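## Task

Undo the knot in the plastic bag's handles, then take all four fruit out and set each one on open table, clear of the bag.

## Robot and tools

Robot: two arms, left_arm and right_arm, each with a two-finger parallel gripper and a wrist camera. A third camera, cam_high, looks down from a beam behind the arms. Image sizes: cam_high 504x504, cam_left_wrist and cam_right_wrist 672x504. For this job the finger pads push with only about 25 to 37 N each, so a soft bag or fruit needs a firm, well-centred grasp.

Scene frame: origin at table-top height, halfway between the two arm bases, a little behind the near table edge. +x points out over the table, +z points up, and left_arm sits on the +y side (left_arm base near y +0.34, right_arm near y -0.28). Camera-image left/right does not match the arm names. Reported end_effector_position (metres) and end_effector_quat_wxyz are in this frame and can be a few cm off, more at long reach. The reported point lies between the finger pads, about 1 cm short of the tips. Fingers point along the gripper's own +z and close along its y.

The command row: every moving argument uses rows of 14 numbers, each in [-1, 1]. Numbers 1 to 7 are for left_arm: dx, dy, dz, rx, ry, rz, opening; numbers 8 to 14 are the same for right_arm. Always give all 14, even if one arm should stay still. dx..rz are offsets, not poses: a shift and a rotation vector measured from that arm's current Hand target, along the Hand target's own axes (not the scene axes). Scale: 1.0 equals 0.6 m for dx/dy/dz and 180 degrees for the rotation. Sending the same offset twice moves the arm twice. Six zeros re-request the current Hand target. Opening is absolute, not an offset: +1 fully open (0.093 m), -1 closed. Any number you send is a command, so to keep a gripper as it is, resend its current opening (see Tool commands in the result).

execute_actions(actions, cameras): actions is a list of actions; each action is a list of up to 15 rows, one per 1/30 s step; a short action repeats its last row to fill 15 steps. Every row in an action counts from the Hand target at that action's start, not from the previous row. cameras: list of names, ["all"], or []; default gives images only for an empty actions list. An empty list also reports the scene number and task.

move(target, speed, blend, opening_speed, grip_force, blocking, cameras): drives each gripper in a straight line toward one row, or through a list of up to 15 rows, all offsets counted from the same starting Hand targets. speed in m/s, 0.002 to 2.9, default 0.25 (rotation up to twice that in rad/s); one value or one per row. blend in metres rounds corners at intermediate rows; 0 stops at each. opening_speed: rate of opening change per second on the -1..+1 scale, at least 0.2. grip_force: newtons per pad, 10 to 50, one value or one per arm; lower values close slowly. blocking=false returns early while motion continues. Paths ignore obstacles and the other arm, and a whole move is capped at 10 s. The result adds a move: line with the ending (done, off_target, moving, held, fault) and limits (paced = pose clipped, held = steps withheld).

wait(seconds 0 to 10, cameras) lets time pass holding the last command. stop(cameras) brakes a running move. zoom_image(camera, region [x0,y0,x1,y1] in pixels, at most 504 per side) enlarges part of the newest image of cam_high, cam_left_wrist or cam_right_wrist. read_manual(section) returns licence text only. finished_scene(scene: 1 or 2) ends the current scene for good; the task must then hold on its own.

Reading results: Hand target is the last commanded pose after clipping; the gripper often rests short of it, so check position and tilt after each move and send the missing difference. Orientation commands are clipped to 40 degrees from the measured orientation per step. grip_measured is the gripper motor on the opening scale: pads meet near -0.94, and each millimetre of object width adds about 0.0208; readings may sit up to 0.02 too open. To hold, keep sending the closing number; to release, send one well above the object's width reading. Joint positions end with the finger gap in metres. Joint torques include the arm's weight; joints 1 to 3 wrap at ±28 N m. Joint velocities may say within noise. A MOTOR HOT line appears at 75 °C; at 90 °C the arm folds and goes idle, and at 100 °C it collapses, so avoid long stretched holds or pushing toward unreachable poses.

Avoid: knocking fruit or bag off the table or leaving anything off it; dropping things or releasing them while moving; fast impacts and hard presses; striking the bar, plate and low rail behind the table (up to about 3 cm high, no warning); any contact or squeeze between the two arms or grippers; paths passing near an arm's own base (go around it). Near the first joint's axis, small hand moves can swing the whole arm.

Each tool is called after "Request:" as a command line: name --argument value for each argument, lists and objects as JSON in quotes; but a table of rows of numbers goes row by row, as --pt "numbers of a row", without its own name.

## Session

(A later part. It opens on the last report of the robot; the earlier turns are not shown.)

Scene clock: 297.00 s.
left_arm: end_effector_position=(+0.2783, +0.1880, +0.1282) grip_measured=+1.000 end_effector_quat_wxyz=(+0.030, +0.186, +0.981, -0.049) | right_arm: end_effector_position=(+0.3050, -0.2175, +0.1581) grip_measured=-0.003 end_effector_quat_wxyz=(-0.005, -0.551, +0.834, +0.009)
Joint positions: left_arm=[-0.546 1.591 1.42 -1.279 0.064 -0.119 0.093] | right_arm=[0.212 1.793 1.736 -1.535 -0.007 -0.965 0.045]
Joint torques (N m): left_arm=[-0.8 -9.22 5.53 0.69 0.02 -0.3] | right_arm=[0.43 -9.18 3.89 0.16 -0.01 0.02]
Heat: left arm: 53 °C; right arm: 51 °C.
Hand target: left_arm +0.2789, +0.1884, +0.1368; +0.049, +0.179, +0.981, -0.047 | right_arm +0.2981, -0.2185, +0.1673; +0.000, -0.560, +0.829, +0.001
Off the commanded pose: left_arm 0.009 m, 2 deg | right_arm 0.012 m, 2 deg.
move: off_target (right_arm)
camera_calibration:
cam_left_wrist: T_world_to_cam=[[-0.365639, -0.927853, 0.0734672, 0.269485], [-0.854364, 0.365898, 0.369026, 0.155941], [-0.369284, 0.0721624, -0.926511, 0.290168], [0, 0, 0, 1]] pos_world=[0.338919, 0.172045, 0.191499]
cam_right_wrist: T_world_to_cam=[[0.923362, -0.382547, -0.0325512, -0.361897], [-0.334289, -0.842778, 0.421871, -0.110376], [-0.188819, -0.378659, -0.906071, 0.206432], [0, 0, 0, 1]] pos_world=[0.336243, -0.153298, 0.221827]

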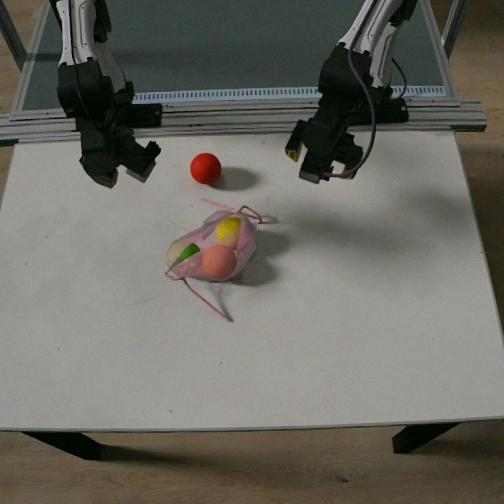

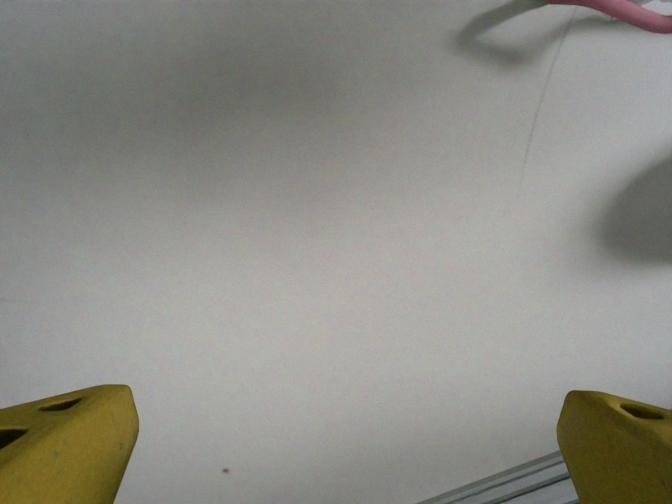

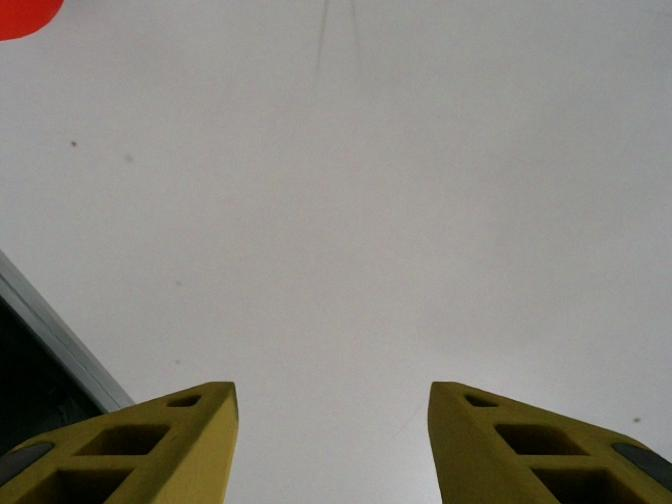

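Request:
move --target '[-0.12,-0.172,0.1,0,0,-0.39,0.3,0,0,0,0,0,0,0]' --cameras '["cam_left_wrist"]'

Scene clock: 300.67 s.
left_arm: end_effector_position=(+0.3053, +0.0708, +0.0831) grip_measured=+0.302 end_effector_quat_wxyz=(-0.005, -0.414, +0.909, -0.045) | right_arm: end_effector_position=(+0.3050, -0.2175, +0.1581) grip_measured=-0.003 end_effector_quat_wxyz=(-0.005, -0.551, +0.834, +0.009)
Joint positions: left_arm=[-0.79 1.964 1.702 -1.201 0.026 -1.59 0.06] | right_arm=[0.212 1.793 1.736 -1.535 -0.007 -0.965 0.045]
Joint torques (N m): left_arm=[-1.16 -9.87 8.27 0.76 -0.07 -0.32] | right_arm=[0.29 -9.1 4.11 0.17 -0.01 -0.01]
Heat: left arm: 53 °C; right arm: 51 °C.
Hand target: left_arm +0.3138, +0.0606, +0.0933; +0.013, -0.417, +0.906, -0.067 | right_arm +0.2981, -0.2185, +0.1673; +0.000, -0.560, +0.829, +0.001
Off the commanded pose: left_arm 0.017 m, 3 deg | right_arm 0.012 m, 2 deg.
move: off_target (left_arm, right_arm)
camera_calibration:
cam_left_wrist: T_world_to_cam=[[0.754506, -0.652991, 0.0657512, -0.186847], [-0.597114, -0.641442, 0.481671, 0.221926], [-0.272351, -0.402684, -0.873882, 0.266444], [0, 0, 0, 1]] pos_world=[0.346059, 0.127636, 0.138231]
Images, in order (width x height): cam_left_wrist 672x504.

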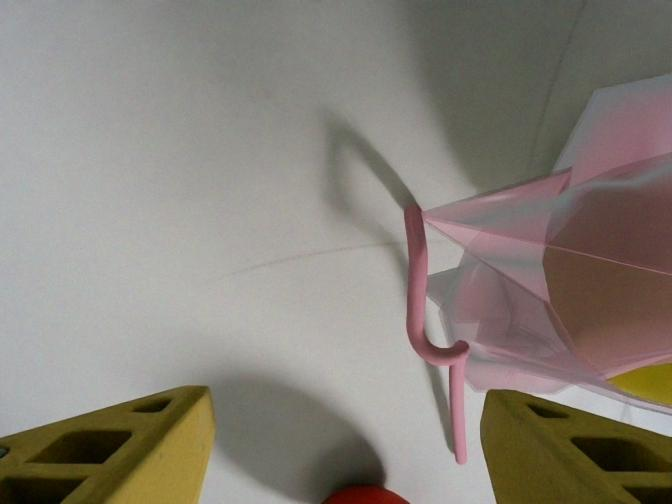

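Request:
move --target '[0.003,-0.03,0.125,0,0,0,0.3,0,0,0,0,0,0,0]'

Request:
move --target '[0,0,0,0,0,0,-1,0,0,0,0,0,0,0]' --cameras '["cam_left_wrist"]'

Scene clock: 302.17 s.
left_arm: end_effector_position=(+0.3254, +0.0483, +0.0133) grip_measured=+0.302 end_effector_quat_wxyz=(-0.005, -0.414, +0.909, -0.047) | right_arm: end_effector_position=(+0.3050, -0.2175, +0.1581) grip_measured=-0.003 end_effector_quat_wxyz=(-0.005, -0.551, +0.834, +0.009)
Joint positions: left_arm=[-0.794 2.123 1.662 -0.998 0.025 -1.595 0.06] | right_arm=[0.212 1.793 1.736 -1.535 -0.007 -0.965 0.045]
Joint torques (N m): left_arm=[-1.24 -12.12 6.2 0.86 -0.09 -0.33] | right_arm=[0.4 -9.16 4.14 0.19 0.02 0.02]
Heat: left arm: 52 °C; right arm: 51 °C.
Hand target: left_arm +0.3321, +0.0394, +0.0214; +0.013, -0.417, +0.906, -0.067 | right_arm +0.2981, -0.2185, +0.1673; +0.000, -0.560, +0.829, +0.001
Off the commanded pose: left_arm 0.014 m, 3 deg | right_arm 0.012 m, 2 deg.
move: off_target (left_arm, right_arm)

Scene clock: 302.97 s.
left_arm: end_effector_position=(+0.3258, +0.0480, +0.0133) grip_measured=-0.937 end_effector_quat_wxyz=(-0.004, -0.414, +0.909, -0.047) | right_arm: end_effector_position=(+0.3050, -0.2175, +0.1581) grip_measured=-0.003 end_effector_quat_wxyz=(-0.005, -0.551, +0.834, +0.009)
Joint positions: left_arm=[-0.794 2.123 1.662 -0.996 0.025 -1.595 0] | right_arm=[0.212 1.793 1.736 -1.535 -0.007 -0.965 0.045]
Joint torques (N m): left_arm=[-1.24 -12.11 6.05 0.89 -0.04 -0.33] | right_arm=[0.38 -9.11 4.01 0.19 -0.01 0]
Heat: left arm: 52 °C; right arm: 51 °C.
Hand target: left_arm +0.3322, +0.0394, +0.0214; +0.013, -0.417, +0.906, -0.067 | right_arm +0.2981, -0.2185, +0.1673; +0.000, -0.560, +0.829, +0.001
Off the commanded pose: left_arm 0.013 m, 3 deg | right_arm 0.012 m, 2 deg.
move: off_target (left_arm, right_arm)
camera_calibration:
cam_left_wrist: T_world_to_cam=[[0.754348, -0.65266, 0.070667, -0.212577], [-0.598931, -0.640152, 0.481131, 0.25368], [-0.268778, -0.405265, -0.873796, 0.200803], [0, 0, 0, 1]] pos_world=[0.366265, 0.105032, 0.0684297]
Images, in order (width x height): cam_left_wrist 672x504.

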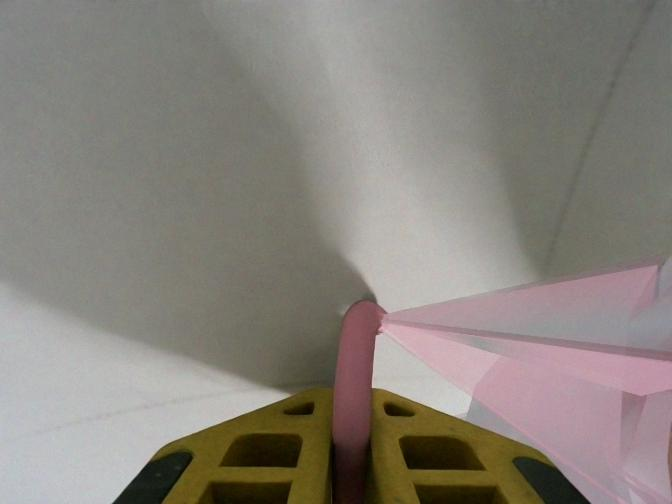

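Request:
move --pt "-0.01 -0.01 -0.15 0.05 0.06 0 -1 0 0 0 0 0 0 0" --pt "-0.033 -0.038 -0.333 0.217 0.252 0 -1 0 0 -0.05 0 0 0 1" --blend 0.03 --speed 0.2 --cameras '["all"]'

Scene clock: 307.60 s.
left_arm: end_effector_position=(+0.3476, +0.0644, +0.1967) grip_measured=-0.937 end_effector_quat_wxyz=(-0.208, -0.355, +0.775, -0.481) | right_arm: end_effector_position=(+0.3010, -0.2185, +0.1787) grip_measured=+1.000 end_effector_quat_wxyz=(+0.025, -0.551, +0.834, -0.003)
Joint positions: left_arm=[-0.425 1.691 1.385 -0.591 0.964 -1.57 0] | right_arm=[0.212 1.732 1.745 -1.541 -0.007 -0.965 0.093]
Joint torques (N m): left_arm=[-0.27 -12.16 6.19 1.87 0.65 -0.28] | right_arm=[0.35 -8.64 6.64 0.25 -0.03 0.01]
Heat: left arm: 53 °C; right arm: 50 °C.
Hand target: left_arm +0.3464, +0.0619, +0.2217; -0.196, -0.332, +0.768, -0.511 | right_arm +0.2981, -0.2185, +0.1973; +0.000, -0.560, +0.829, +0.001
Off the commanded pose: left_arm 0.025 m, 5 deg | right_arm 0.019 m, 3 deg.
joint sent to its limit (right arm) — joint 4 (wrist pitch), lower limit. The joint targets are off in position and orientation.
move: off_target (left_arm, right_arm); target 2's new opening was sent with right_arm's hand 0.019 m and 3 deg from that target
camera_calibration:
cam_left_wrist: T_world_to_cam=[[0.750478, -0.29676, 0.590523, -0.355223], [-0.597303, 0.0778673, 0.798226, 0.0797877], [-0.282864, -0.951772, -0.118818, 0.265099], [0, 0, 0, 1]] pos_world=[0.389231, 0.140685, 0.177577]
cam_right_wrist: T_world_to_cam=[[0.923546, -0.382906, 0.0211367, -0.367588], [-0.360441, -0.8479, 0.388779, -0.108565], [-0.130944, -0.366673, -0.921089, 0.211895], [0, 0, 0, 1]] pos_world=[0.328099, -0.155108, 0.245151]

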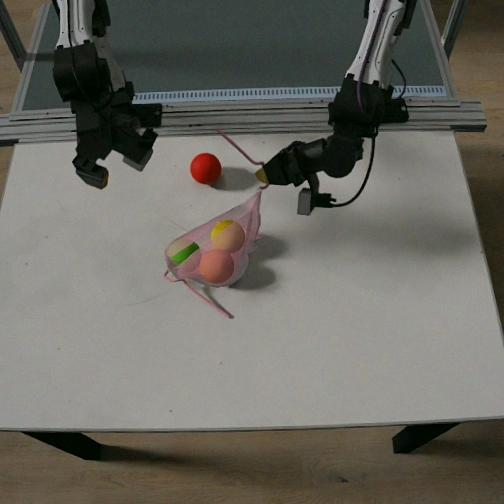

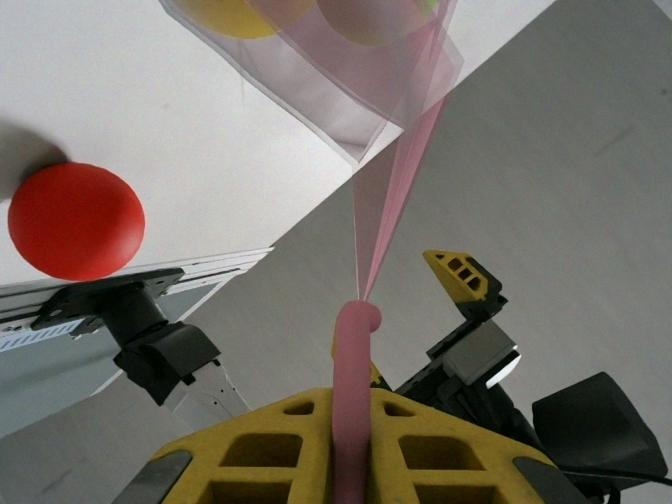

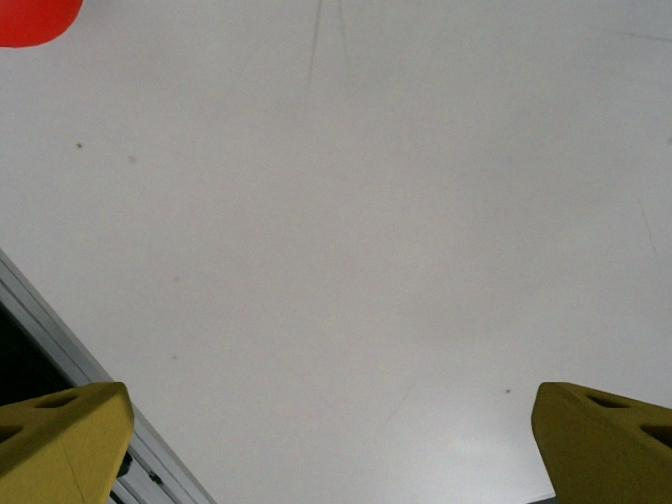

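Request:
move --target '[0,0,0,0,0,0,-1,-0.16,-0.105,0.06,0,0,0,1]' --cameras '["cam_high","cam_right_wrist"]'

Request:
zoom_image --camera "cam_high" --region '[140, 180, 290, 340]'

Scene clock: 309.43 s.
left_arm: end_effector_position=(+0.3476, +0.0644, +0.1967) grip_measured=-0.937 end_effector_quat_wxyz=(-0.208, -0.355, +0.775, -0.481) | right_arm: end_effector_position=(+0.3906, -0.1546, +0.1575) grip_measured=+1.000 end_effector_quat_wxyz=(+0.047, -0.561, +0.826, -0.007)
Joint positions: left_arm=[-0.425 1.691 1.385 -0.591 0.964 -1.57 0] | right_arm=[0.318 2.12 2.185 -1.547 -0.007 -0.884 0.093]
Joint torques (N m): left_arm=[-0.14 -12.08 6.3 1.87 0.67 -0.29] | right_arm=[0.35 -7.88 6.56 0.42 0.01 0.23]
Heat: left arm: 53 °C; right arm: 50 °C.
Hand target: left_arm +0.3464, +0.0619, +0.2217; -0.196, -0.332, +0.768, -0.511 | right_arm +0.3923, -0.1530, +0.1613; +0.000, -0.560, +0.829, +0.001
Off the commanded pose: left_arm 0.025 m, 5 deg | right_arm 0.005 m, 5 deg.
joint sent to its limit (right arm) — joint 4 (wrist pitch), lower limit. The joint targets are off in position and orientation.
move: off_target (left_arm, right_arm)
camera_calibration:
cam_right_wrist: T_world_to_cam=[[0.931167, -0.360472, 0.0546622, -0.430169], [-0.355179, -0.863022, 0.359224, -0.0136464], [-0.0823154, -0.353912, -0.931649, 0.212113], [0, 0, 0, 1]] pos_world=[0.413173, -0.0917713, 0.226031]
Images, in order (width x height): cam_high 504x504, cam_right_wrist 672x504.

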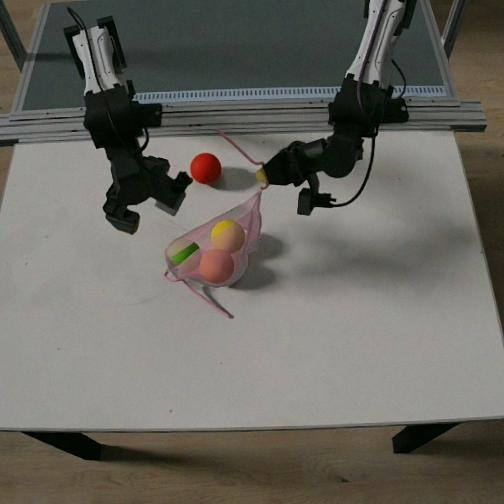

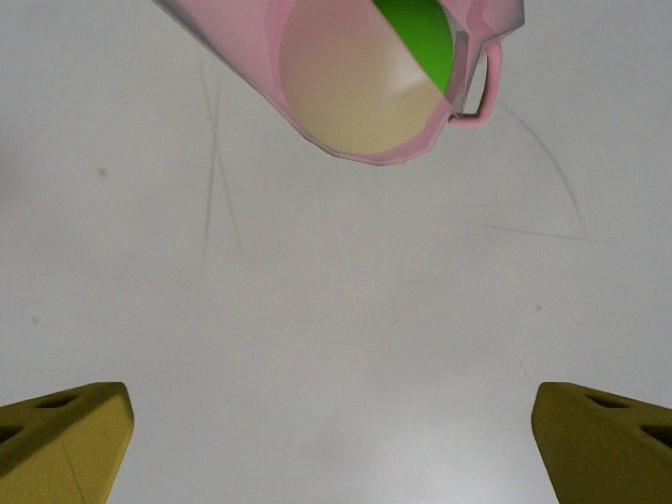

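Scaled by 3.150 from the camera's 504x504 image, which has a finer 720x720 frame.

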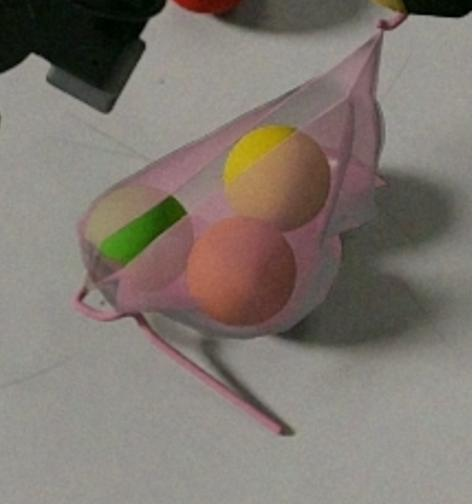

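Request:
move --target '[-0.103,-0.043,-0.087,0,0,0,-1,0,0,0,0,0,0,1]' --speed 0.12

Request:
move --target '[0,0,0,0,0,0,-1,0,-0.05,-0.05,0,0,0,1]' --cameras '["cam_high","cam_right_wrist"]'

Request:
zoom_image --camera "cam_high" --region '[140, 180, 290, 340]'

Scene clock: 311.73 s.
left_arm: end_effector_position=(+0.4073, +0.1218, +0.2065) grip_measured=-0.937 end_effector_quat_wxyz=(-0.194, -0.346, +0.769, -0.501) | right_arm: end_effector_position=(+0.3906, -0.1546, +0.1575) grip_measured=+1.000 end_effector_quat_wxyz=(+0.047, -0.561, +0.826, -0.007)
Joint positions: left_arm=[-0.228 1.877 1.667 -0.875 1.082 -1.293 0] | right_arm=[0.318 2.12 2.185 -1.547 -0.007 -0.883 0.093]
Joint torques (N m): left_arm=[-0.17 -9.73 9.09 0.79 0.76 0.25] | right_arm=[0.21 -7.86 6.67 0.44 0 0.22]
Heat: left arm: 52 °C; right arm: 50 °C.
Hand target: left_arm +0.4061, +0.1222, +0.2200; -0.195, -0.332, +0.768, -0.511 | right_arm +0.3923, -0.1530, +0.1613; +0.000, -0.560, +0.829, +0.001
Off the commanded pose: left_arm 0.014 m, 2 deg | right_arm 0.005 m, 5 deg.
joint sent to its limit (right arm) — joint 4 (wrist pitch), lower limit. The joint targets are off in position and orientation.
move: off_target (left_arm, right_arm)

Scene clock: 312.93 s.
left_arm: end_effector_position=(+0.4070, +0.1218, +0.2064) grip_measured=-0.937 end_effector_quat_wxyz=(-0.195, -0.346, +0.769, -0.501) | right_arm: end_effector_position=(+0.4181, -0.1653, +0.1915) grip_measured=+1.000 end_effector_quat_wxyz=(+0.110, -0.549, +0.828, -0.029)
Joint positions: left_arm=[-0.228 1.877 1.667 -0.877 1.082 -1.292 0] | right_arm=[0.276 2.137 2.336 -1.547 -0.007 -0.902 0.093]
Joint torques (N m): left_arm=[-0.28 -9.63 9.17 0.81 0.76 0.2] | right_arm=[0.2 -7.2 6.48 0.76 -0.01 0.04]
Heat: left arm: 52 °C; right arm: 50 °C.
Hand target: left_arm +0.4061, +0.1222, +0.2200; -0.196, -0.332, +0.768, -0.511 | right_arm +0.4203, -0.1642, +0.1913; +0.000, -0.560, +0.829, +0.001
Off the commanded pose: left_arm 0.014 m, 2 deg | right_arm 0.002 m, 13 deg.
joint sent to its limit (right arm) — joint 4 (wrist pitch), lower limit. The joint targets are off in position and orientation.
move: off_target (left_arm, right_arm)
camera_calibration:
cam_right_wrist: T_world_to_cam=[[0.908443, -0.386156, 0.160048, -0.47642], [-0.416874, -0.865132, 0.278858, 0.0156061], [0.0307805, -0.320046, -0.946902, 0.203472], [0, 0, 0, 1]] pos_world=[0.433043, -0.10535, 0.264566]
Images, in order (width x height): cam_high 504x504, cam_right_wrist 672x504.

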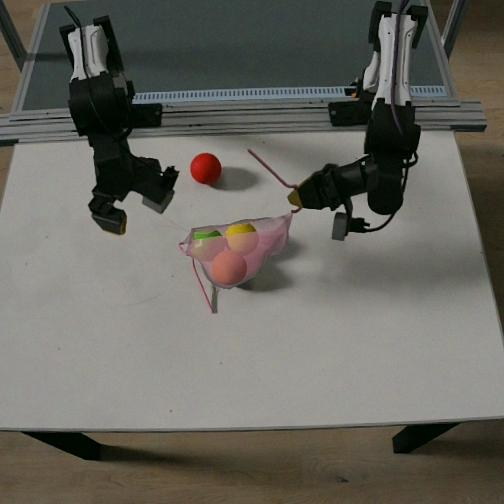

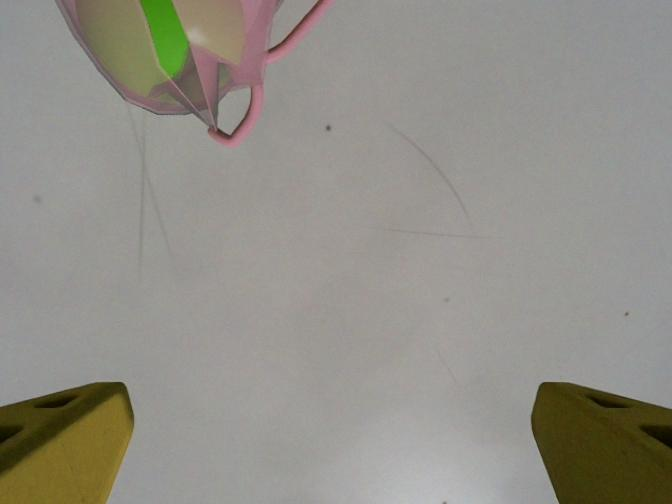

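Scaled by 3.150 from the camera's 504x504 image, which has a finer 720x720 frame.

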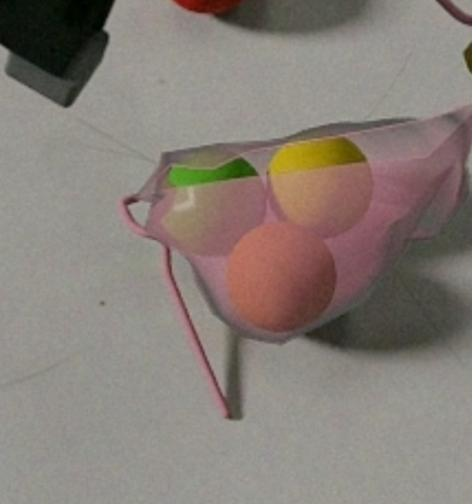

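Request:
move --target '[-0.177,0.149,0.096,-0.217,-0.252,0,-1,0.167,0.148,0.06,0,0,0,1]' --speed 0.2

Request:
move --target '[0,0,0,0,0,0,0.1,0,0,0,0,0,0,0]' --opening_speed 0.8

Request:
move --target '[0,0,-0.14,0,0,0,1,0,0,0,0,0,0,0]' --cameras '["all"]'

Scene clock: 317.40 s.
left_arm: end_effector_position=(+0.4200, +0.1263, +0.0607) grip_measured=-0.937 end_effector_quat_wxyz=(+0.007, -0.411, +0.909, -0.072) | right_arm: end_effector_position=(+0.3020, -0.2210, +0.1446) grip_measured=+1.000 end_effector_quat_wxyz=(-0.016, -0.555, +0.832, +0.014)
Joint positions: left_arm=[-0.515 2.188 1.958 -1.187 0.069 -1.315 0] | right_arm=[0.203 1.792 1.679 -1.503 -0.007 -0.983 0.093]
Joint torques (N m): left_arm=[-0.84 -11.99 8.42 0.29 -0.05 -0.32] | right_arm=[-0.42 -9.36 4.12 0.27 0.01 0.03]
Heat: left arm: 52 °C; right arm: 50 °C.
Hand target: left_arm +0.4195, +0.1255, +0.0704; +0.013, -0.417, +0.906, -0.067 | right_arm +0.3004, -0.2239, +0.1553; +0.000, -0.560, +0.829, +0.001
Off the commanded pose: left_arm 0.010 m, 1 deg | right_arm 0.011 m, 2 deg.
move: off_target (right_arm)

Scene clock: 319.30 s.
left_arm: end_effector_position=(+0.4199, +0.1264, +0.0607) grip_measured=+0.098 end_effector_quat_wxyz=(+0.007, -0.412, +0.909, -0.072) | right_arm: end_effector_position=(+0.3020, -0.2210, +0.1446) grip_measured=+0.003 end_effector_quat_wxyz=(-0.016, -0.555, +0.831, +0.014)
Joint positions: left_arm=[-0.515 2.188 1.958 -1.188 0.069 -1.315 0.05] | right_arm=[0.203 1.792 1.679 -1.503 -0.007 -0.983 0.045]
Joint torques (N m): left_arm=[-1.03 -11.93 8.43 0.32 -0.02 -0.3] | right_arm=[-0.49 -9.39 4.19 0.32 0.01 0.01]
Heat: left arm: 52 °C; right arm: 50 °C.
Hand target: left_arm +0.4195, +0.1255, +0.0704; +0.013, -0.417, +0.906, -0.067 | right_arm +0.3004, -0.2239, +0.1553; +0.000, -0.560, +0.829, +0.001
Off the commanded pose: left_arm 0.010 m, 1 deg | right_arm 0.011 m, 2 deg.
move: off_target (right_arm)

Scene clock: 320.80 s.
left_arm: end_effector_position=(+0.4150, +0.1298, +0.1436) grip_measured=+1.000 end_effector_quat_wxyz=(+0.007, -0.412, +0.909, -0.071) | right_arm: end_effector_position=(+0.3020, -0.2210, +0.1446) grip_measured=+0.003 end_effector_quat_wxyz=(-0.016, -0.555, +0.831, +0.014)
Joint positions: left_arm=[-0.515 2.229 2.362 -1.551 0.069 -1.315 0.093] | right_arm=[0.203 1.792 1.679 -1.503 -0.007 -0.983 0.045]
Joint torques (N m): left_arm=[-0.03 -12.45 7.62 0.33 -0.03 -0.2] | right_arm=[-0.62 -9.46 4.26 0.33 0.04 0]
Heat: left arm: 52 °C; right arm: 49 °C.
Hand target: left_arm +0.4128, +0.1348, +0.1536; +0.013, -0.418, +0.906, -0.067 | right_arm +0.3004, -0.2239, +0.1553; +0.000, -0.560, +0.829, +0.001
Off the commanded pose: left_arm 0.011 m, 1 deg | right_arm 0.011 m, 2 deg.
move: off_target (left_arm, right_arm)
camera_calibration:
cam_left_wrist: T_world_to_cam=[[0.748845, -0.651306, 0.122606, -0.240951], [-0.619422, -0.622023, 0.478961, 0.303278], [-0.235686, -0.434612, -0.869232, 0.361178], [0, 0, 0, 1]] pos_world=[0.453417, 0.188686, 0.198231]
cam_right_wrist: T_world_to_cam=[[0.926076, -0.373784, -0.0516687, -0.35697], [-0.316637, -0.844262, 0.432392, -0.115864], [-0.205243, -0.384067, -0.900204, 0.195209], [0, 0, 0, 1]] pos_world=[0.333959, -0.156275, 0.207382]

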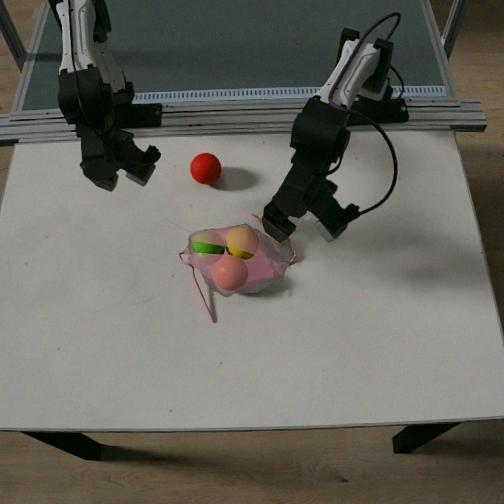

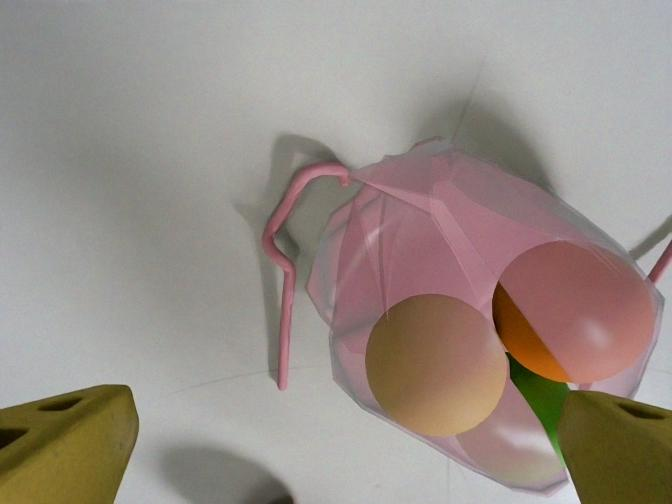

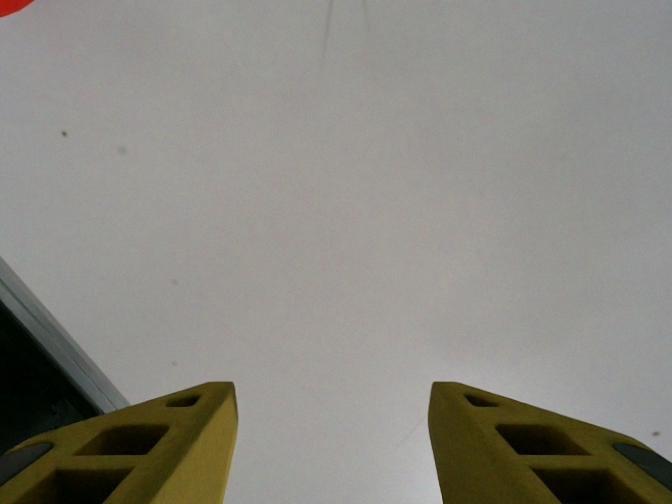

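Request:
move --target '[-0.02,-0.077,0.215,0,0,0,1,0,0,0,0,0,0,0]' --speed 0.2

Request:
move --target '[0,0,0,0,0,0,-1,0,0,0,0,0,0,0]' --opening_speed 1.0 --cameras '["cam_left_wrist","cam_high"]'

Scene clock: 322.57 s.
left_arm: end_effector_position=(+0.4540, +0.1089, +0.0182) grip_measured=+1.000 end_effector_quat_wxyz=(-0.014, -0.415, +0.909, -0.046) | right_arm: end_effector_position=(+0.3020, -0.2210, +0.1446) grip_measured=+0.003 end_effector_quat_wxyz=(-0.016, -0.555, +0.831, +0.014)
Joint positions: left_arm=[-0.515 2.482 2.31 -1.31 0.069 -1.319 0.093] | right_arm=[0.203 1.792 1.679 -1.503 -0.007 -0.983 0.045]
Joint torques (N m): left_arm=[-1.13 -14.53 8.24 0.77 -0.07 -0.35] | right_arm=[-0.53 -9.43 4.26 0.32 0.02 0.03]
Heat: left arm: 53 °C; right arm: 49 °C.
Hand target: left_arm +0.4657, +0.1000, +0.0315; +0.013, -0.418, +0.906, -0.067 | right_arm +0.3004, -0.2239, +0.1553; +0.000, -0.560, +0.829, +0.001
Off the commanded pose: left_arm 0.020 m, 4 deg | right_arm 0.011 m, 2 deg.
move: off_target (left_arm, right_arm)

Scene clock: 325.07 s.
left_arm: end_effector_position=(+0.4540, +0.1089, +0.0182) grip_measured=-0.977 end_effector_quat_wxyz=(-0.014, -0.415, +0.909, -0.046) | right_arm: end_effector_position=(+0.3020, -0.2210, +0.1446) grip_measured=+0.003 end_effector_quat_wxyz=(-0.016, -0.555, +0.831, +0.014)
Joint positions: left_arm=[-0.515 2.482 2.31 -1.31 0.069 -1.319 0] | right_arm=[0.203 1.792 1.679 -1.503 -0.007 -0.983 0.045]
Joint torques (N m): left_arm=[-1.2 -14.57 8.23 0.76 -0.06 -0.29] | right_arm=[-0.57 -9.44 4.16 0.33 0.02 0]
Heat: left arm: 53 °C; right arm: 49 °C.
Hand target: left_arm +0.4657, +0.1000, +0.0315; +0.013, -0.418, +0.906, -0.067 | right_arm +0.3004, -0.2239, +0.1553; +0.000, -0.560, +0.829, +0.001
Off the commanded pose: left_arm 0.020 m, 4 deg | right_arm 0.011 m, 2 deg.
move: off_target (left_arm, right_arm)
camera_calibration:
cam_left_wrist: T_world_to_cam=[[0.756208, -0.651526, 0.0605254, -0.270662], [-0.589181, -0.637758, 0.496114, 0.362169], [-0.284631, -0.410826, -0.866145, 0.271862], [0, 0, 0, 1]] pos_world=[0.49544, 0.166321, 0.0721769]
Images, in order (width x height): cam_high 504x504, cam_left_wrist 672x504.

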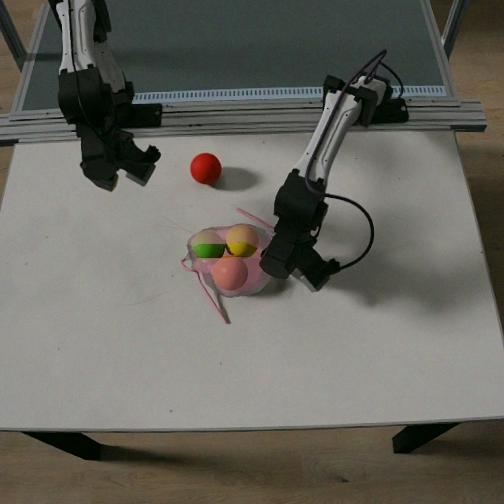

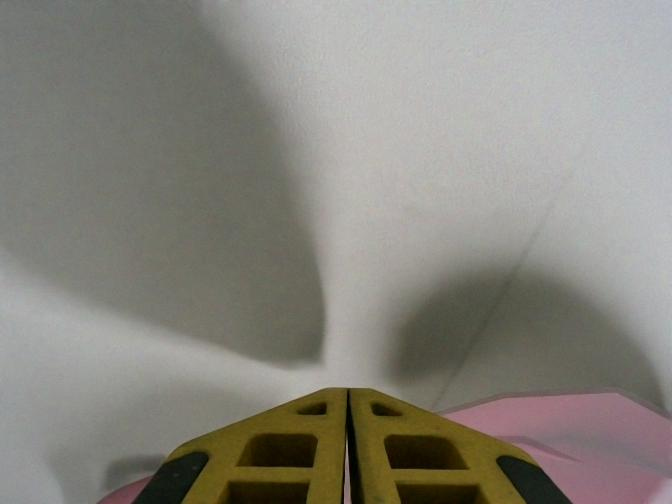

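Request:
move --target '[0,0,-0.12,0,0,0,-1,0,0,0,0,0,0,0]' --speed 0.12 --cameras '["cam_left_wrist"]'

Scene clock: 328.53 s.
left_arm: end_effector_position=(+0.4635, +0.1052, +0.0946) grip_measured=-0.977 end_effector_quat_wxyz=(+0.014, -0.413, +0.907, -0.081) | right_arm: end_effector_position=(+0.3020, -0.2210, +0.1446) grip_measured=+0.003 end_effector_quat_wxyz=(-0.016, -0.555, +0.831, +0.014)
Joint positions: left_arm=[-0.515 2.518 2.678 -1.554 0.069 -1.319 0] | right_arm=[0.203 1.792 1.679 -1.503 -0.007 -0.983 0.045]
Joint torques (N m): left_arm=[-0.58 -13.97 7.31 0.33 -0.03 -0.23] | right_arm=[-0.5 -9.32 4.15 0.28 0.01 0.03]
Heat: left arm: 54 °C; right arm: 48 °C.
Hand target: left_arm +0.4600, +0.1079, +0.1028; +0.013, -0.418, +0.906, -0.067 | right_arm +0.3004, -0.2239, +0.1553; +0.000, -0.560, +0.829, +0.001
Off the commanded pose: left_arm 0.009 m, 2 deg | right_arm 0.011 m, 2 deg.
joint sent to its limit (left arm) — joint 4 (wrist pitch), lower limit. The joint targets are off in position, not in orientation.
move: off_target (right_arm)
camera_calibration:
cam_left_wrist: T_world_to_cam=[[0.748543, -0.646743, 0.146314, -0.289992], [-0.627266, -0.61911, 0.472482, 0.345392], [-0.21499, -0.445451, -0.86911, 0.310868], [0, 0, 0, 1]] pos_world=[0.500558, 0.164762, 0.149417]
Images, in order (width x height): cam_left_wrist 672x504.

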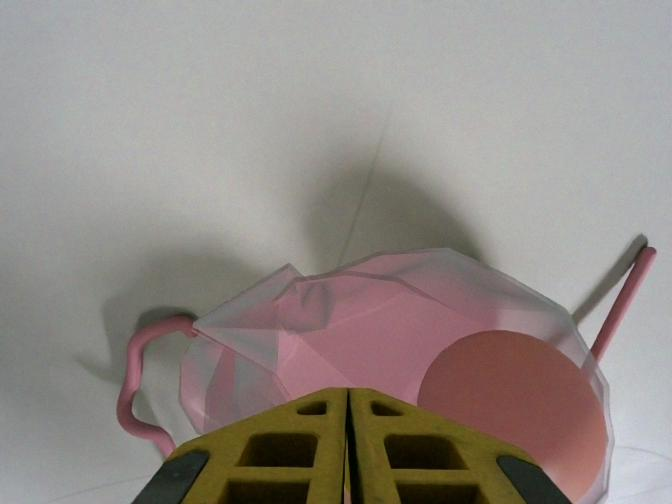

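Request:
move --target '[0.038,-0.05,0,0,0,0,1,0,0,0,0,0,0,0]' --speed 0.2

Request:
move --target '[0,0,0.165,0,0,0,1,0,0,0,0,0,0,0]' --speed 0.12

Request:
move --target '[0,0,0,0,0,0,-1,0,0,0,0,0,0,0]' --opening_speed 1.0

Request:
move --target '[0,0,-0.14,0,0,0,-1,0,0,0,0,0,0,0]' --speed 0.1 --cameras '["cam_high","cam_left_wrist"]'

Scene clock: 329.93 s.
left_arm: end_effector_position=(+0.4682, +0.0710, +0.0983) grip_measured=+1.000 end_effector_quat_wxyz=(+0.035, -0.409, +0.905, -0.109) | right_arm: end_effector_position=(+0.3020, -0.2210, +0.1446) grip_measured=+0.003 end_effector_quat_wxyz=(-0.016, -0.555, +0.831, +0.014)
Joint positions: left_arm=[-0.572 2.597 2.836 -1.558 0.06 -1.373 0.093] | right_arm=[0.203 1.792 1.679 -1.503 -0.007 -0.983 0.045]
Joint torques (N m): left_arm=[-0.55 -13.93 7.76 0.67 0 -0.32] | right_arm=[-0.54 -9.35 4.21 0.33 0.05 0.03]
Heat: left arm: 54 °C; right arm: 48 °C.
Hand target: left_arm +0.4678, +0.0713, +0.1075; +0.013, -0.417, +0.906, -0.067 | right_arm +0.3004, -0.2239, +0.1553; +0.000, -0.560, +0.829, +0.001
Off the commanded pose: left_arm 0.009 m, 6 deg | right_arm 0.011 m, 2 deg.
elbow stopped short (left arm): the move would have taken joint 3 (elbow) straighter than the controller allows.
move: off_target (left_arm, right_arm)

Scene clock: 331.33 s.
left_arm: end_effector_position=(+0.4679, +0.0703, +0.0178) grip_measured=+1.000 end_effector_quat_wxyz=(-0.002, -0.415, +0.908, -0.058) | right_arm: end_effector_position=(+0.3020, -0.2210, +0.1446) grip_measured=+0.003 end_effector_quat_wxyz=(-0.016, -0.555, +0.831, +0.014)
Joint positions: left_arm=[-0.572 2.708 2.738 -1.476 0.059 -1.377 0.093] | right_arm=[0.203 1.792 1.679 -1.503 -0.007 -0.983 0.045]
Joint torques (N m): left_arm=[-1.39 -12.18 6.27 1.06 -0.04 -0.29] | right_arm=[-0.53 -9.31 4.23 0.32 0.04 0.01]
Heat: left arm: 54 °C; right arm: 48 °C.
Hand target: left_arm +0.4757, +0.0604, +0.0095; +0.013, -0.417, +0.906, -0.067 | right_arm +0.3004, -0.2239, +0.1553; +0.000, -0.560, +0.829, +0.001
Off the commanded pose: left_arm 0.015 m, 2 deg | right_arm 0.011 m, 2 deg.
move: off_target (left_arm, right_arm)

Scene clock: 333.83 s.
left_arm: end_effector_position=(+0.4716, +0.0685, +0.0144) grip_measured=-0.922 end_effector_quat_wxyz=(+0.002, -0.415, +0.908, -0.062) | right_arm: end_effector_position=(+0.3020, -0.2210, +0.1446) grip_measured=+0.003 end_effector_quat_wxyz=(-0.016, -0.555, +0.831, +0.014)
Joint positions: left_arm=[-0.572 2.716 2.738 -1.456 0.056 -1.377 0.001] | right_arm=[0.203 1.792 1.679 -1.503 -0.007 -0.983 0.045]
Joint torques (N m): left_arm=[-1.37 -12.75 6.57 0.87 -0.03 -0.32] | right_arm=[-0.47 -9.32 4.19 0.25 -0.01 0.04]
Heat: left arm: 54 °C; right arm: 48 °C.
Hand target: left_arm +0.4757, +0.0604, +0.0095; +0.013, -0.418, +0.906, -0.067 | right_arm +0.3004, -0.2239, +0.1553; +0.000, -0.560, +0.829, +0.001
Off the commanded pose: left_arm 0.010 m, 1 deg | right_arm 0.011 m, 2 deg.
move: off_target (right_arm)

Scene clock: 335.43 s.
left_arm: end_effector_position=(+0.4713, +0.0694, +0.0587) grip_measured=-0.922 end_effector_quat_wxyz=(+0.019, -0.414, +0.906, -0.085) | right_arm: end_effector_position=(+0.3020, -0.2210, +0.1446) grip_measured=+0.003 end_effector_quat_wxyz=(-0.016, -0.555, +0.831, +0.014)
Joint positions: left_arm=[-0.572 2.677 2.837 -1.538 0.056 -1.377 0.001] | right_arm=[0.203 1.792 1.679 -1.503 -0.007 -0.983 0.045]
Joint torques (N m): left_arm=[-0.69 -19.45 7.65 0.39 0.01 -0.28] | right_arm=[-0.31 -9.42 4.36 0.3 -0.01 -0.01]
Motor temperatures (°C): left_arm=[24 55 44 31 24 25 29] | right_arm=[25 48 36 31 26 24 26]
Heat: left arm: 55 °C; right arm: 48 °C.
Hand target: left_arm +0.4690, +0.0697, +0.0927; +0.013, -0.418, +0.906, -0.067 | right_arm +0.3004, -0.2239, +0.1553; +0.000, -0.560, +0.829, +0.001
Off the commanded pose: left_arm 0.034 m, 2 deg | right_arm 0.011 m, 2 deg.
elbow stopped short (left arm): the move would have taken joint 3 (elbow) straighter than the controller allows.
move: off_target (left_arm, right_arm)
camera_calibration:
cam_left_wrist: T_world_to_cam=[[0.7487, -0.643934, 0.157476, -0.314703], [-0.630817, -0.619042, 0.467822, 0.347008], [-0.203762, -0.449596, -0.869681, 0.260424], [0, 0, 0, 1]] pos_world=[0.507581, 0.129251, 0.113706]
Images, in order (width x height): cam_high 504x504, cam_left_wrist 672x504.

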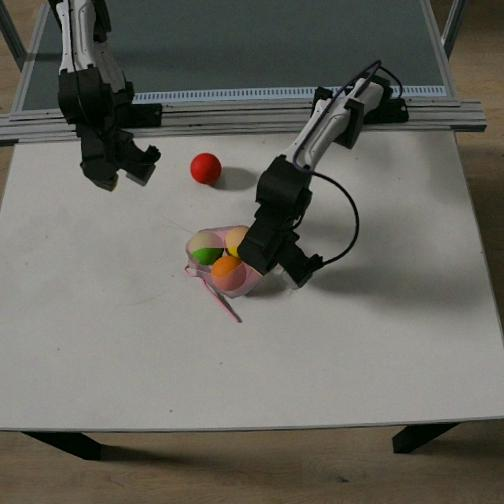

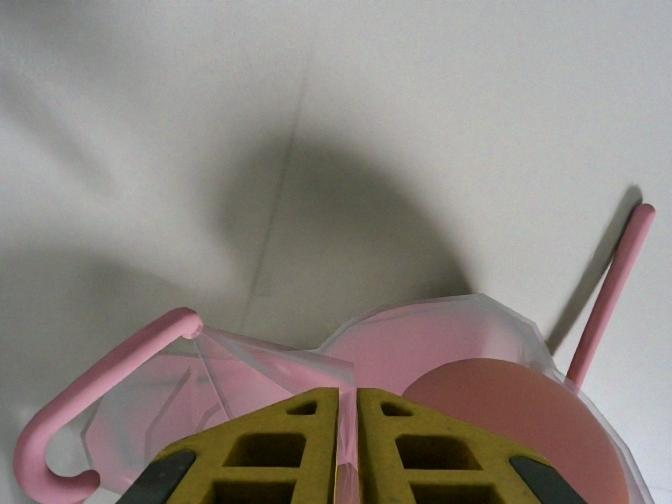

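Request:
move --target '[0.087,0.1,-0.22,0,0,0,-1,0,0,0,0,0,0,0]' --speed 0.07 --cameras '["cam_high","cam_left_wrist"]'

Request:
zoom_image --camera "cam_high" --region '[140, 180, 290, 340]'

Scene clock: 338.50 s.
left_arm: end_effector_position=(+0.3904, +0.0777, +0.1966) grip_measured=-0.922 end_effector_quat_wxyz=(+0.042, -0.411, +0.901, -0.131) | right_arm: end_effector_position=(+0.3020, -0.2210, +0.1446) grip_measured=+0.003 end_effector_quat_wxyz=(-0.016, -0.555, +0.831, +0.014)
Joint positions: left_arm=[-0.65 2.166 2.452 -1.556 0.049 -1.456 0.001] | right_arm=[0.203 1.792 1.679 -1.503 -0.007 -0.983 0.045]
Joint torques (N m): left_arm=[-0.99 -15.79 5.09 0.64 -0.04 -0.3] | right_arm=[-0.36 -9.42 4.22 0.29 0 -0.02]
Motor temperatures (°C): left_arm=[24 56 44 31 24 25 29] | right_arm=[25 48 36 31 26 24 26]
Heat: left arm: 56 °C; right arm: 48 °C.
Hand target: left_arm +0.3792, +0.0833, +0.2172; +0.013, -0.417, +0.906, -0.067 | right_arm +0.3004, -0.2239, +0.1553; +0.000, -0.560, +0.829, +0.001
Off the commanded pose: left_arm 0.024 m, 8 deg | right_arm 0.011 m, 2 deg.
joint sent to its limit (left arm) — joint 4 (wrist pitch), lower limit. The joint targets are off in position and orientation.
move: off_target (left_arm, right_arm)
camera_calibration:
cam_left_wrist: T_world_to_cam=[[0.732778, -0.62926, 0.258974, -0.285314], [-0.667329, -0.590124, 0.454341, 0.251252], [-0.133072, -0.505752, -0.852353, 0.340914], [0, 0, 0, 1]] pos_world=[0.422106, 0.141151, 0.250314]
Images, in order (width x height): cam_high 504x504, cam_left_wrist 672x504.

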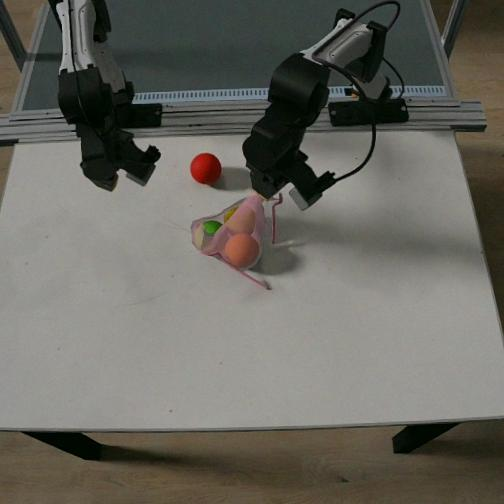

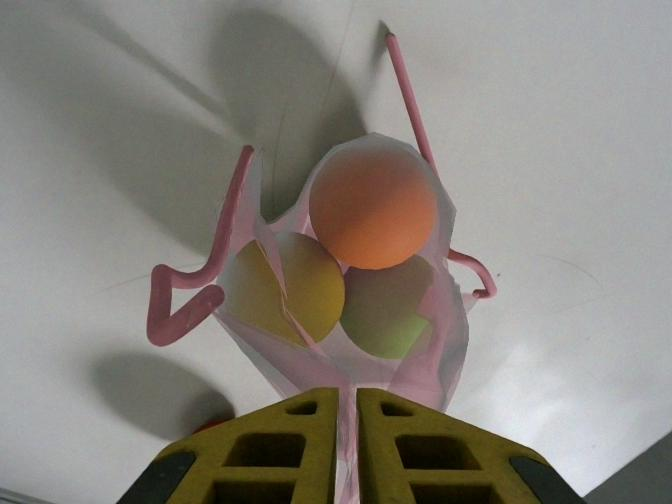

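Scaled by 3.150 from the camera's 504x504 image, which has a finer 720x720 frame.

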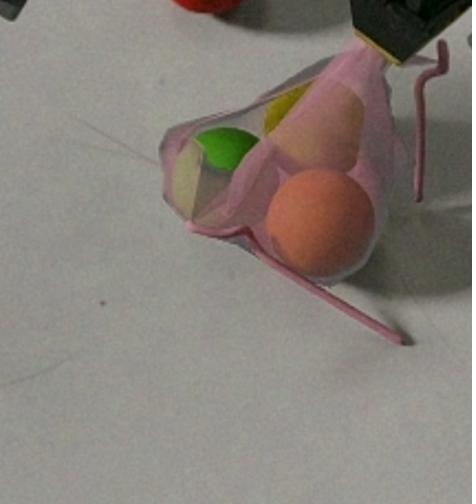

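Request:
move --target '[0.13,0.01,-0.19,0,0,0,-1,0.1,0.1,0,0,0,0,0]' --speed 0.07 --cameras '["cam_high","cam_left_wrist"]'

Request:
zoom_image --camera "cam_high" --region '[140, 150, 290, 310]'

Scene clock: 341.30 s.
left_arm: end_effector_position=(+0.3256, +0.0324, +0.3031) grip_measured=-0.922 end_effector_quat_wxyz=(+0.079, -0.398, +0.877, -0.256) | right_arm: end_effector_position=(+0.2256, -0.2542, +0.1507) grip_measured=+0.003 end_effector_quat_wxyz=(-0.005, -0.555, +0.832, +0.010)
Joint positions: left_arm=[-0.839 1.998 2.564 -1.568 0.014 -1.635 0.001] | right_arm=[0.127 1.465 1.36 -1.489 -0.007 -1.058 0.045]
Joint torques (N m): left_arm=[-1.13 -13.72 7.41 1.23 -0.05 -0.32] | right_arm=[-0.5 -5.91 4.18 0.28 0.03 0.04]
Motor temperatures (°C): left_arm=[24 56 44 31 24 25 29] | right_arm=[25 47 36 31 26 24 26]
Heat: left arm: 56 °C; right arm: 47 °C.
Hand target: left_arm +0.3150, +0.0406, +0.3319; +0.013, -0.418, +0.906, -0.067 | right_arm +0.2223, -0.2571, +0.1553; +0.000, -0.560, +0.829, +0.001
Off the commanded pose: left_arm 0.032 m, 23 deg | right_arm 0.006 m, 1 deg.
joint sent to its limit (left arm) — joint 4 (wrist pitch), lower limit. The joint targets are off in position and orientation.
move: off_target (left_arm)
camera_calibration:
cam_left_wrist: T_world_to_cam=[[0.664013, -0.55496, 0.501105, -0.347349], [-0.747704, -0.497316, 0.440017, 0.16041], [0.00501595, -0.666856, -0.74517, 0.328061], [0, 0, 0, 1]] pos_world=[0.348938, 0.105779, 0.347936]
Images, in order (width x height): cam_high 504x504, cam_left_wrist 672x504.

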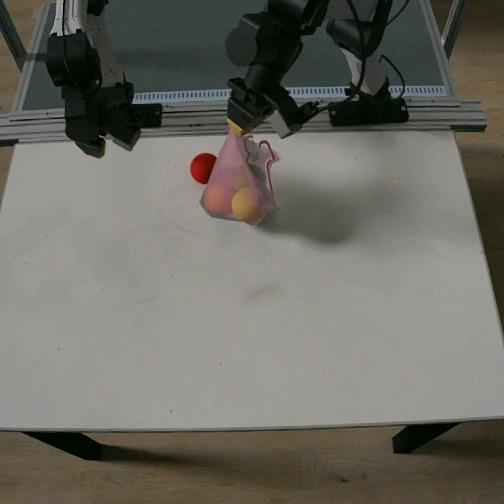

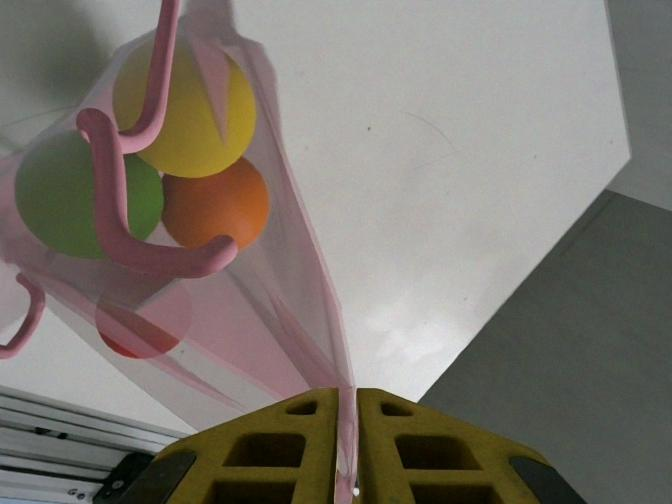

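Scaled by 3.150 from the camera's 504x504 image, which has a finer 720x720 frame.

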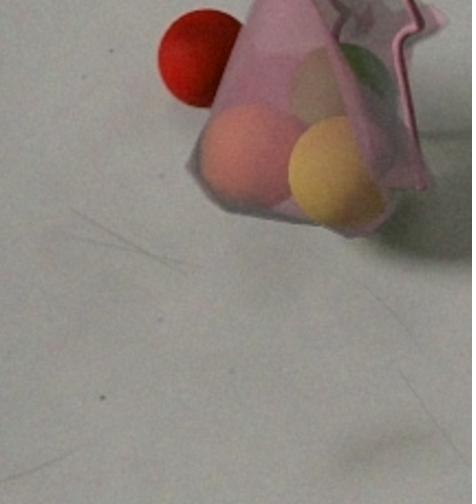

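Request:
move --target '[-0.1,-0.11,0.05,0,0,0,-1,-0.09,-0.21,0,-0.093,-0.232,0,1]' --speed 0.12 --cameras '["all"]'

Request:
zoom_image --camera "cam_high" --region '[140, 150, 290, 310]'

Scene clock: 345.70 s.
left_arm: end_effector_position=(+0.4020, +0.0457, +0.2864) grip_measured=-0.922 end_effector_quat_wxyz=(+0.116, -0.417, +0.862, -0.265) | right_arm: end_effector_position=(+0.3553, -0.2561, +0.1500) grip_measured=+1.000 end_effector_quat_wxyz=(+0.218, -0.510, +0.777, +0.298)
Joint positions: left_arm=[-0.705 2.214 2.831 -1.572 0.017 -1.552 0.001] | right_arm=[-0.23 2.002 1.799 -1.543 -0.732 -1.467 0.093]
Joint torques (N m): left_arm=[-0.17 -11.55 7.28 1.87 0.15 0.2] | right_arm=[-0.32 -6.64 6.68 -0.24 -0.76 0.01]
Motor temperatures (°C): left_arm=[24 56 44 31 24 25 29] | right_arm=[25 47 36 31 26 24 26]
Heat: left arm: 56 °C; right arm: 47 °C.
Hand target: left_arm +0.4062, +0.0404, +0.3090; +0.013, -0.418, +0.906, -0.067 | right_arm +0.3594, -0.2541, +0.1552; +0.215, -0.517, +0.766, +0.318
Off the commanded pose: left_arm 0.024 m, 26 deg | right_arm 0.007 m, 3 deg.
elbow stopped short (left arm): the move would have taken joint 3 (elbow) straighter than the controller allows.
joint sent to its limit (right arm) — joint 4 (wrist pitch), lower limit. The joint targets still meet the commanded pose.
move: off_target (left_arm, right_arm)
camera_calibration:
cam_left_wrist: T_world_to_cam=[[0.662968, -0.515847, 0.542564, -0.395555], [-0.742634, -0.544816, 0.389449, 0.246108], [0.0947011, -0.661118, -0.744281, 0.287497], [0, 0, 0, 1]] pos_world=[0.417782, 0.120107, 0.332746]
cam_right_wrist: T_world_to_cam=[[0.926663, -0.287368, -0.242311, -0.368638], [-0.35009, -0.894516, -0.277991, -0.0253194], [-0.136865, 0.342434, -0.92952, 0.363642], [0, 0, 0, 1]] pos_world=[0.382509, -0.253107, 0.241648]

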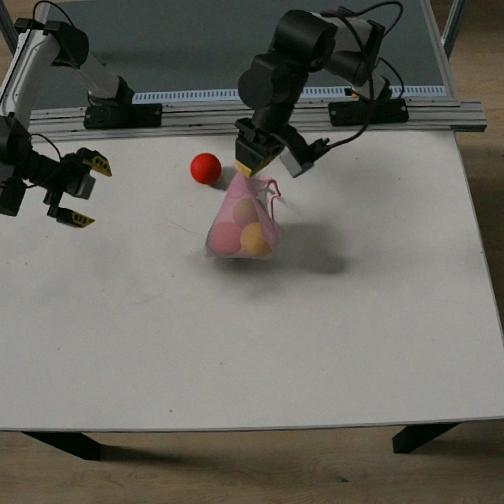

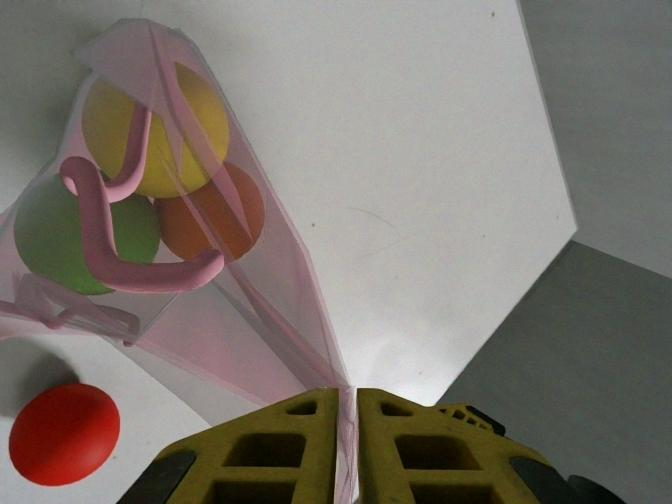

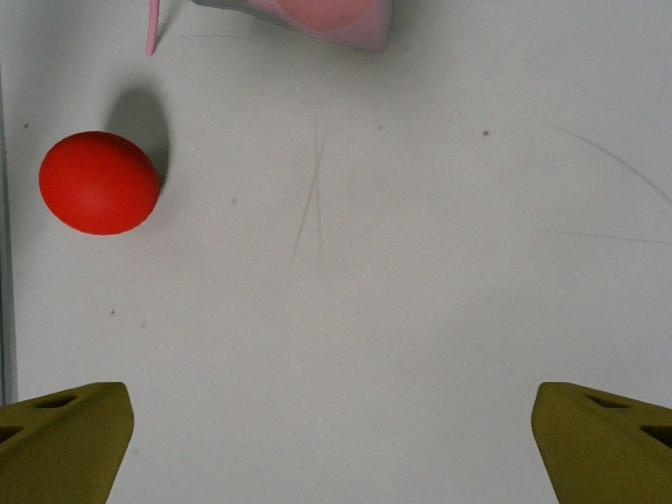

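Scaled by 3.150 from the camera's 504x504 image, which has a finer 720x720 frame.

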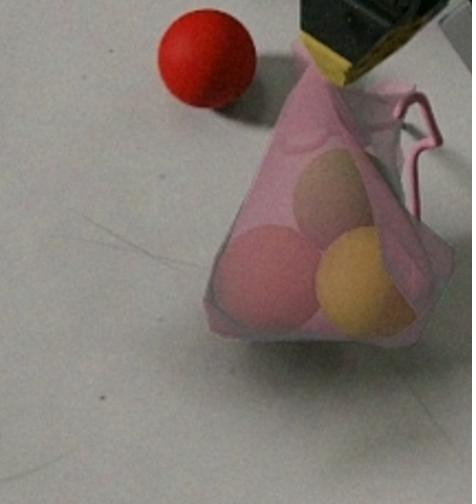

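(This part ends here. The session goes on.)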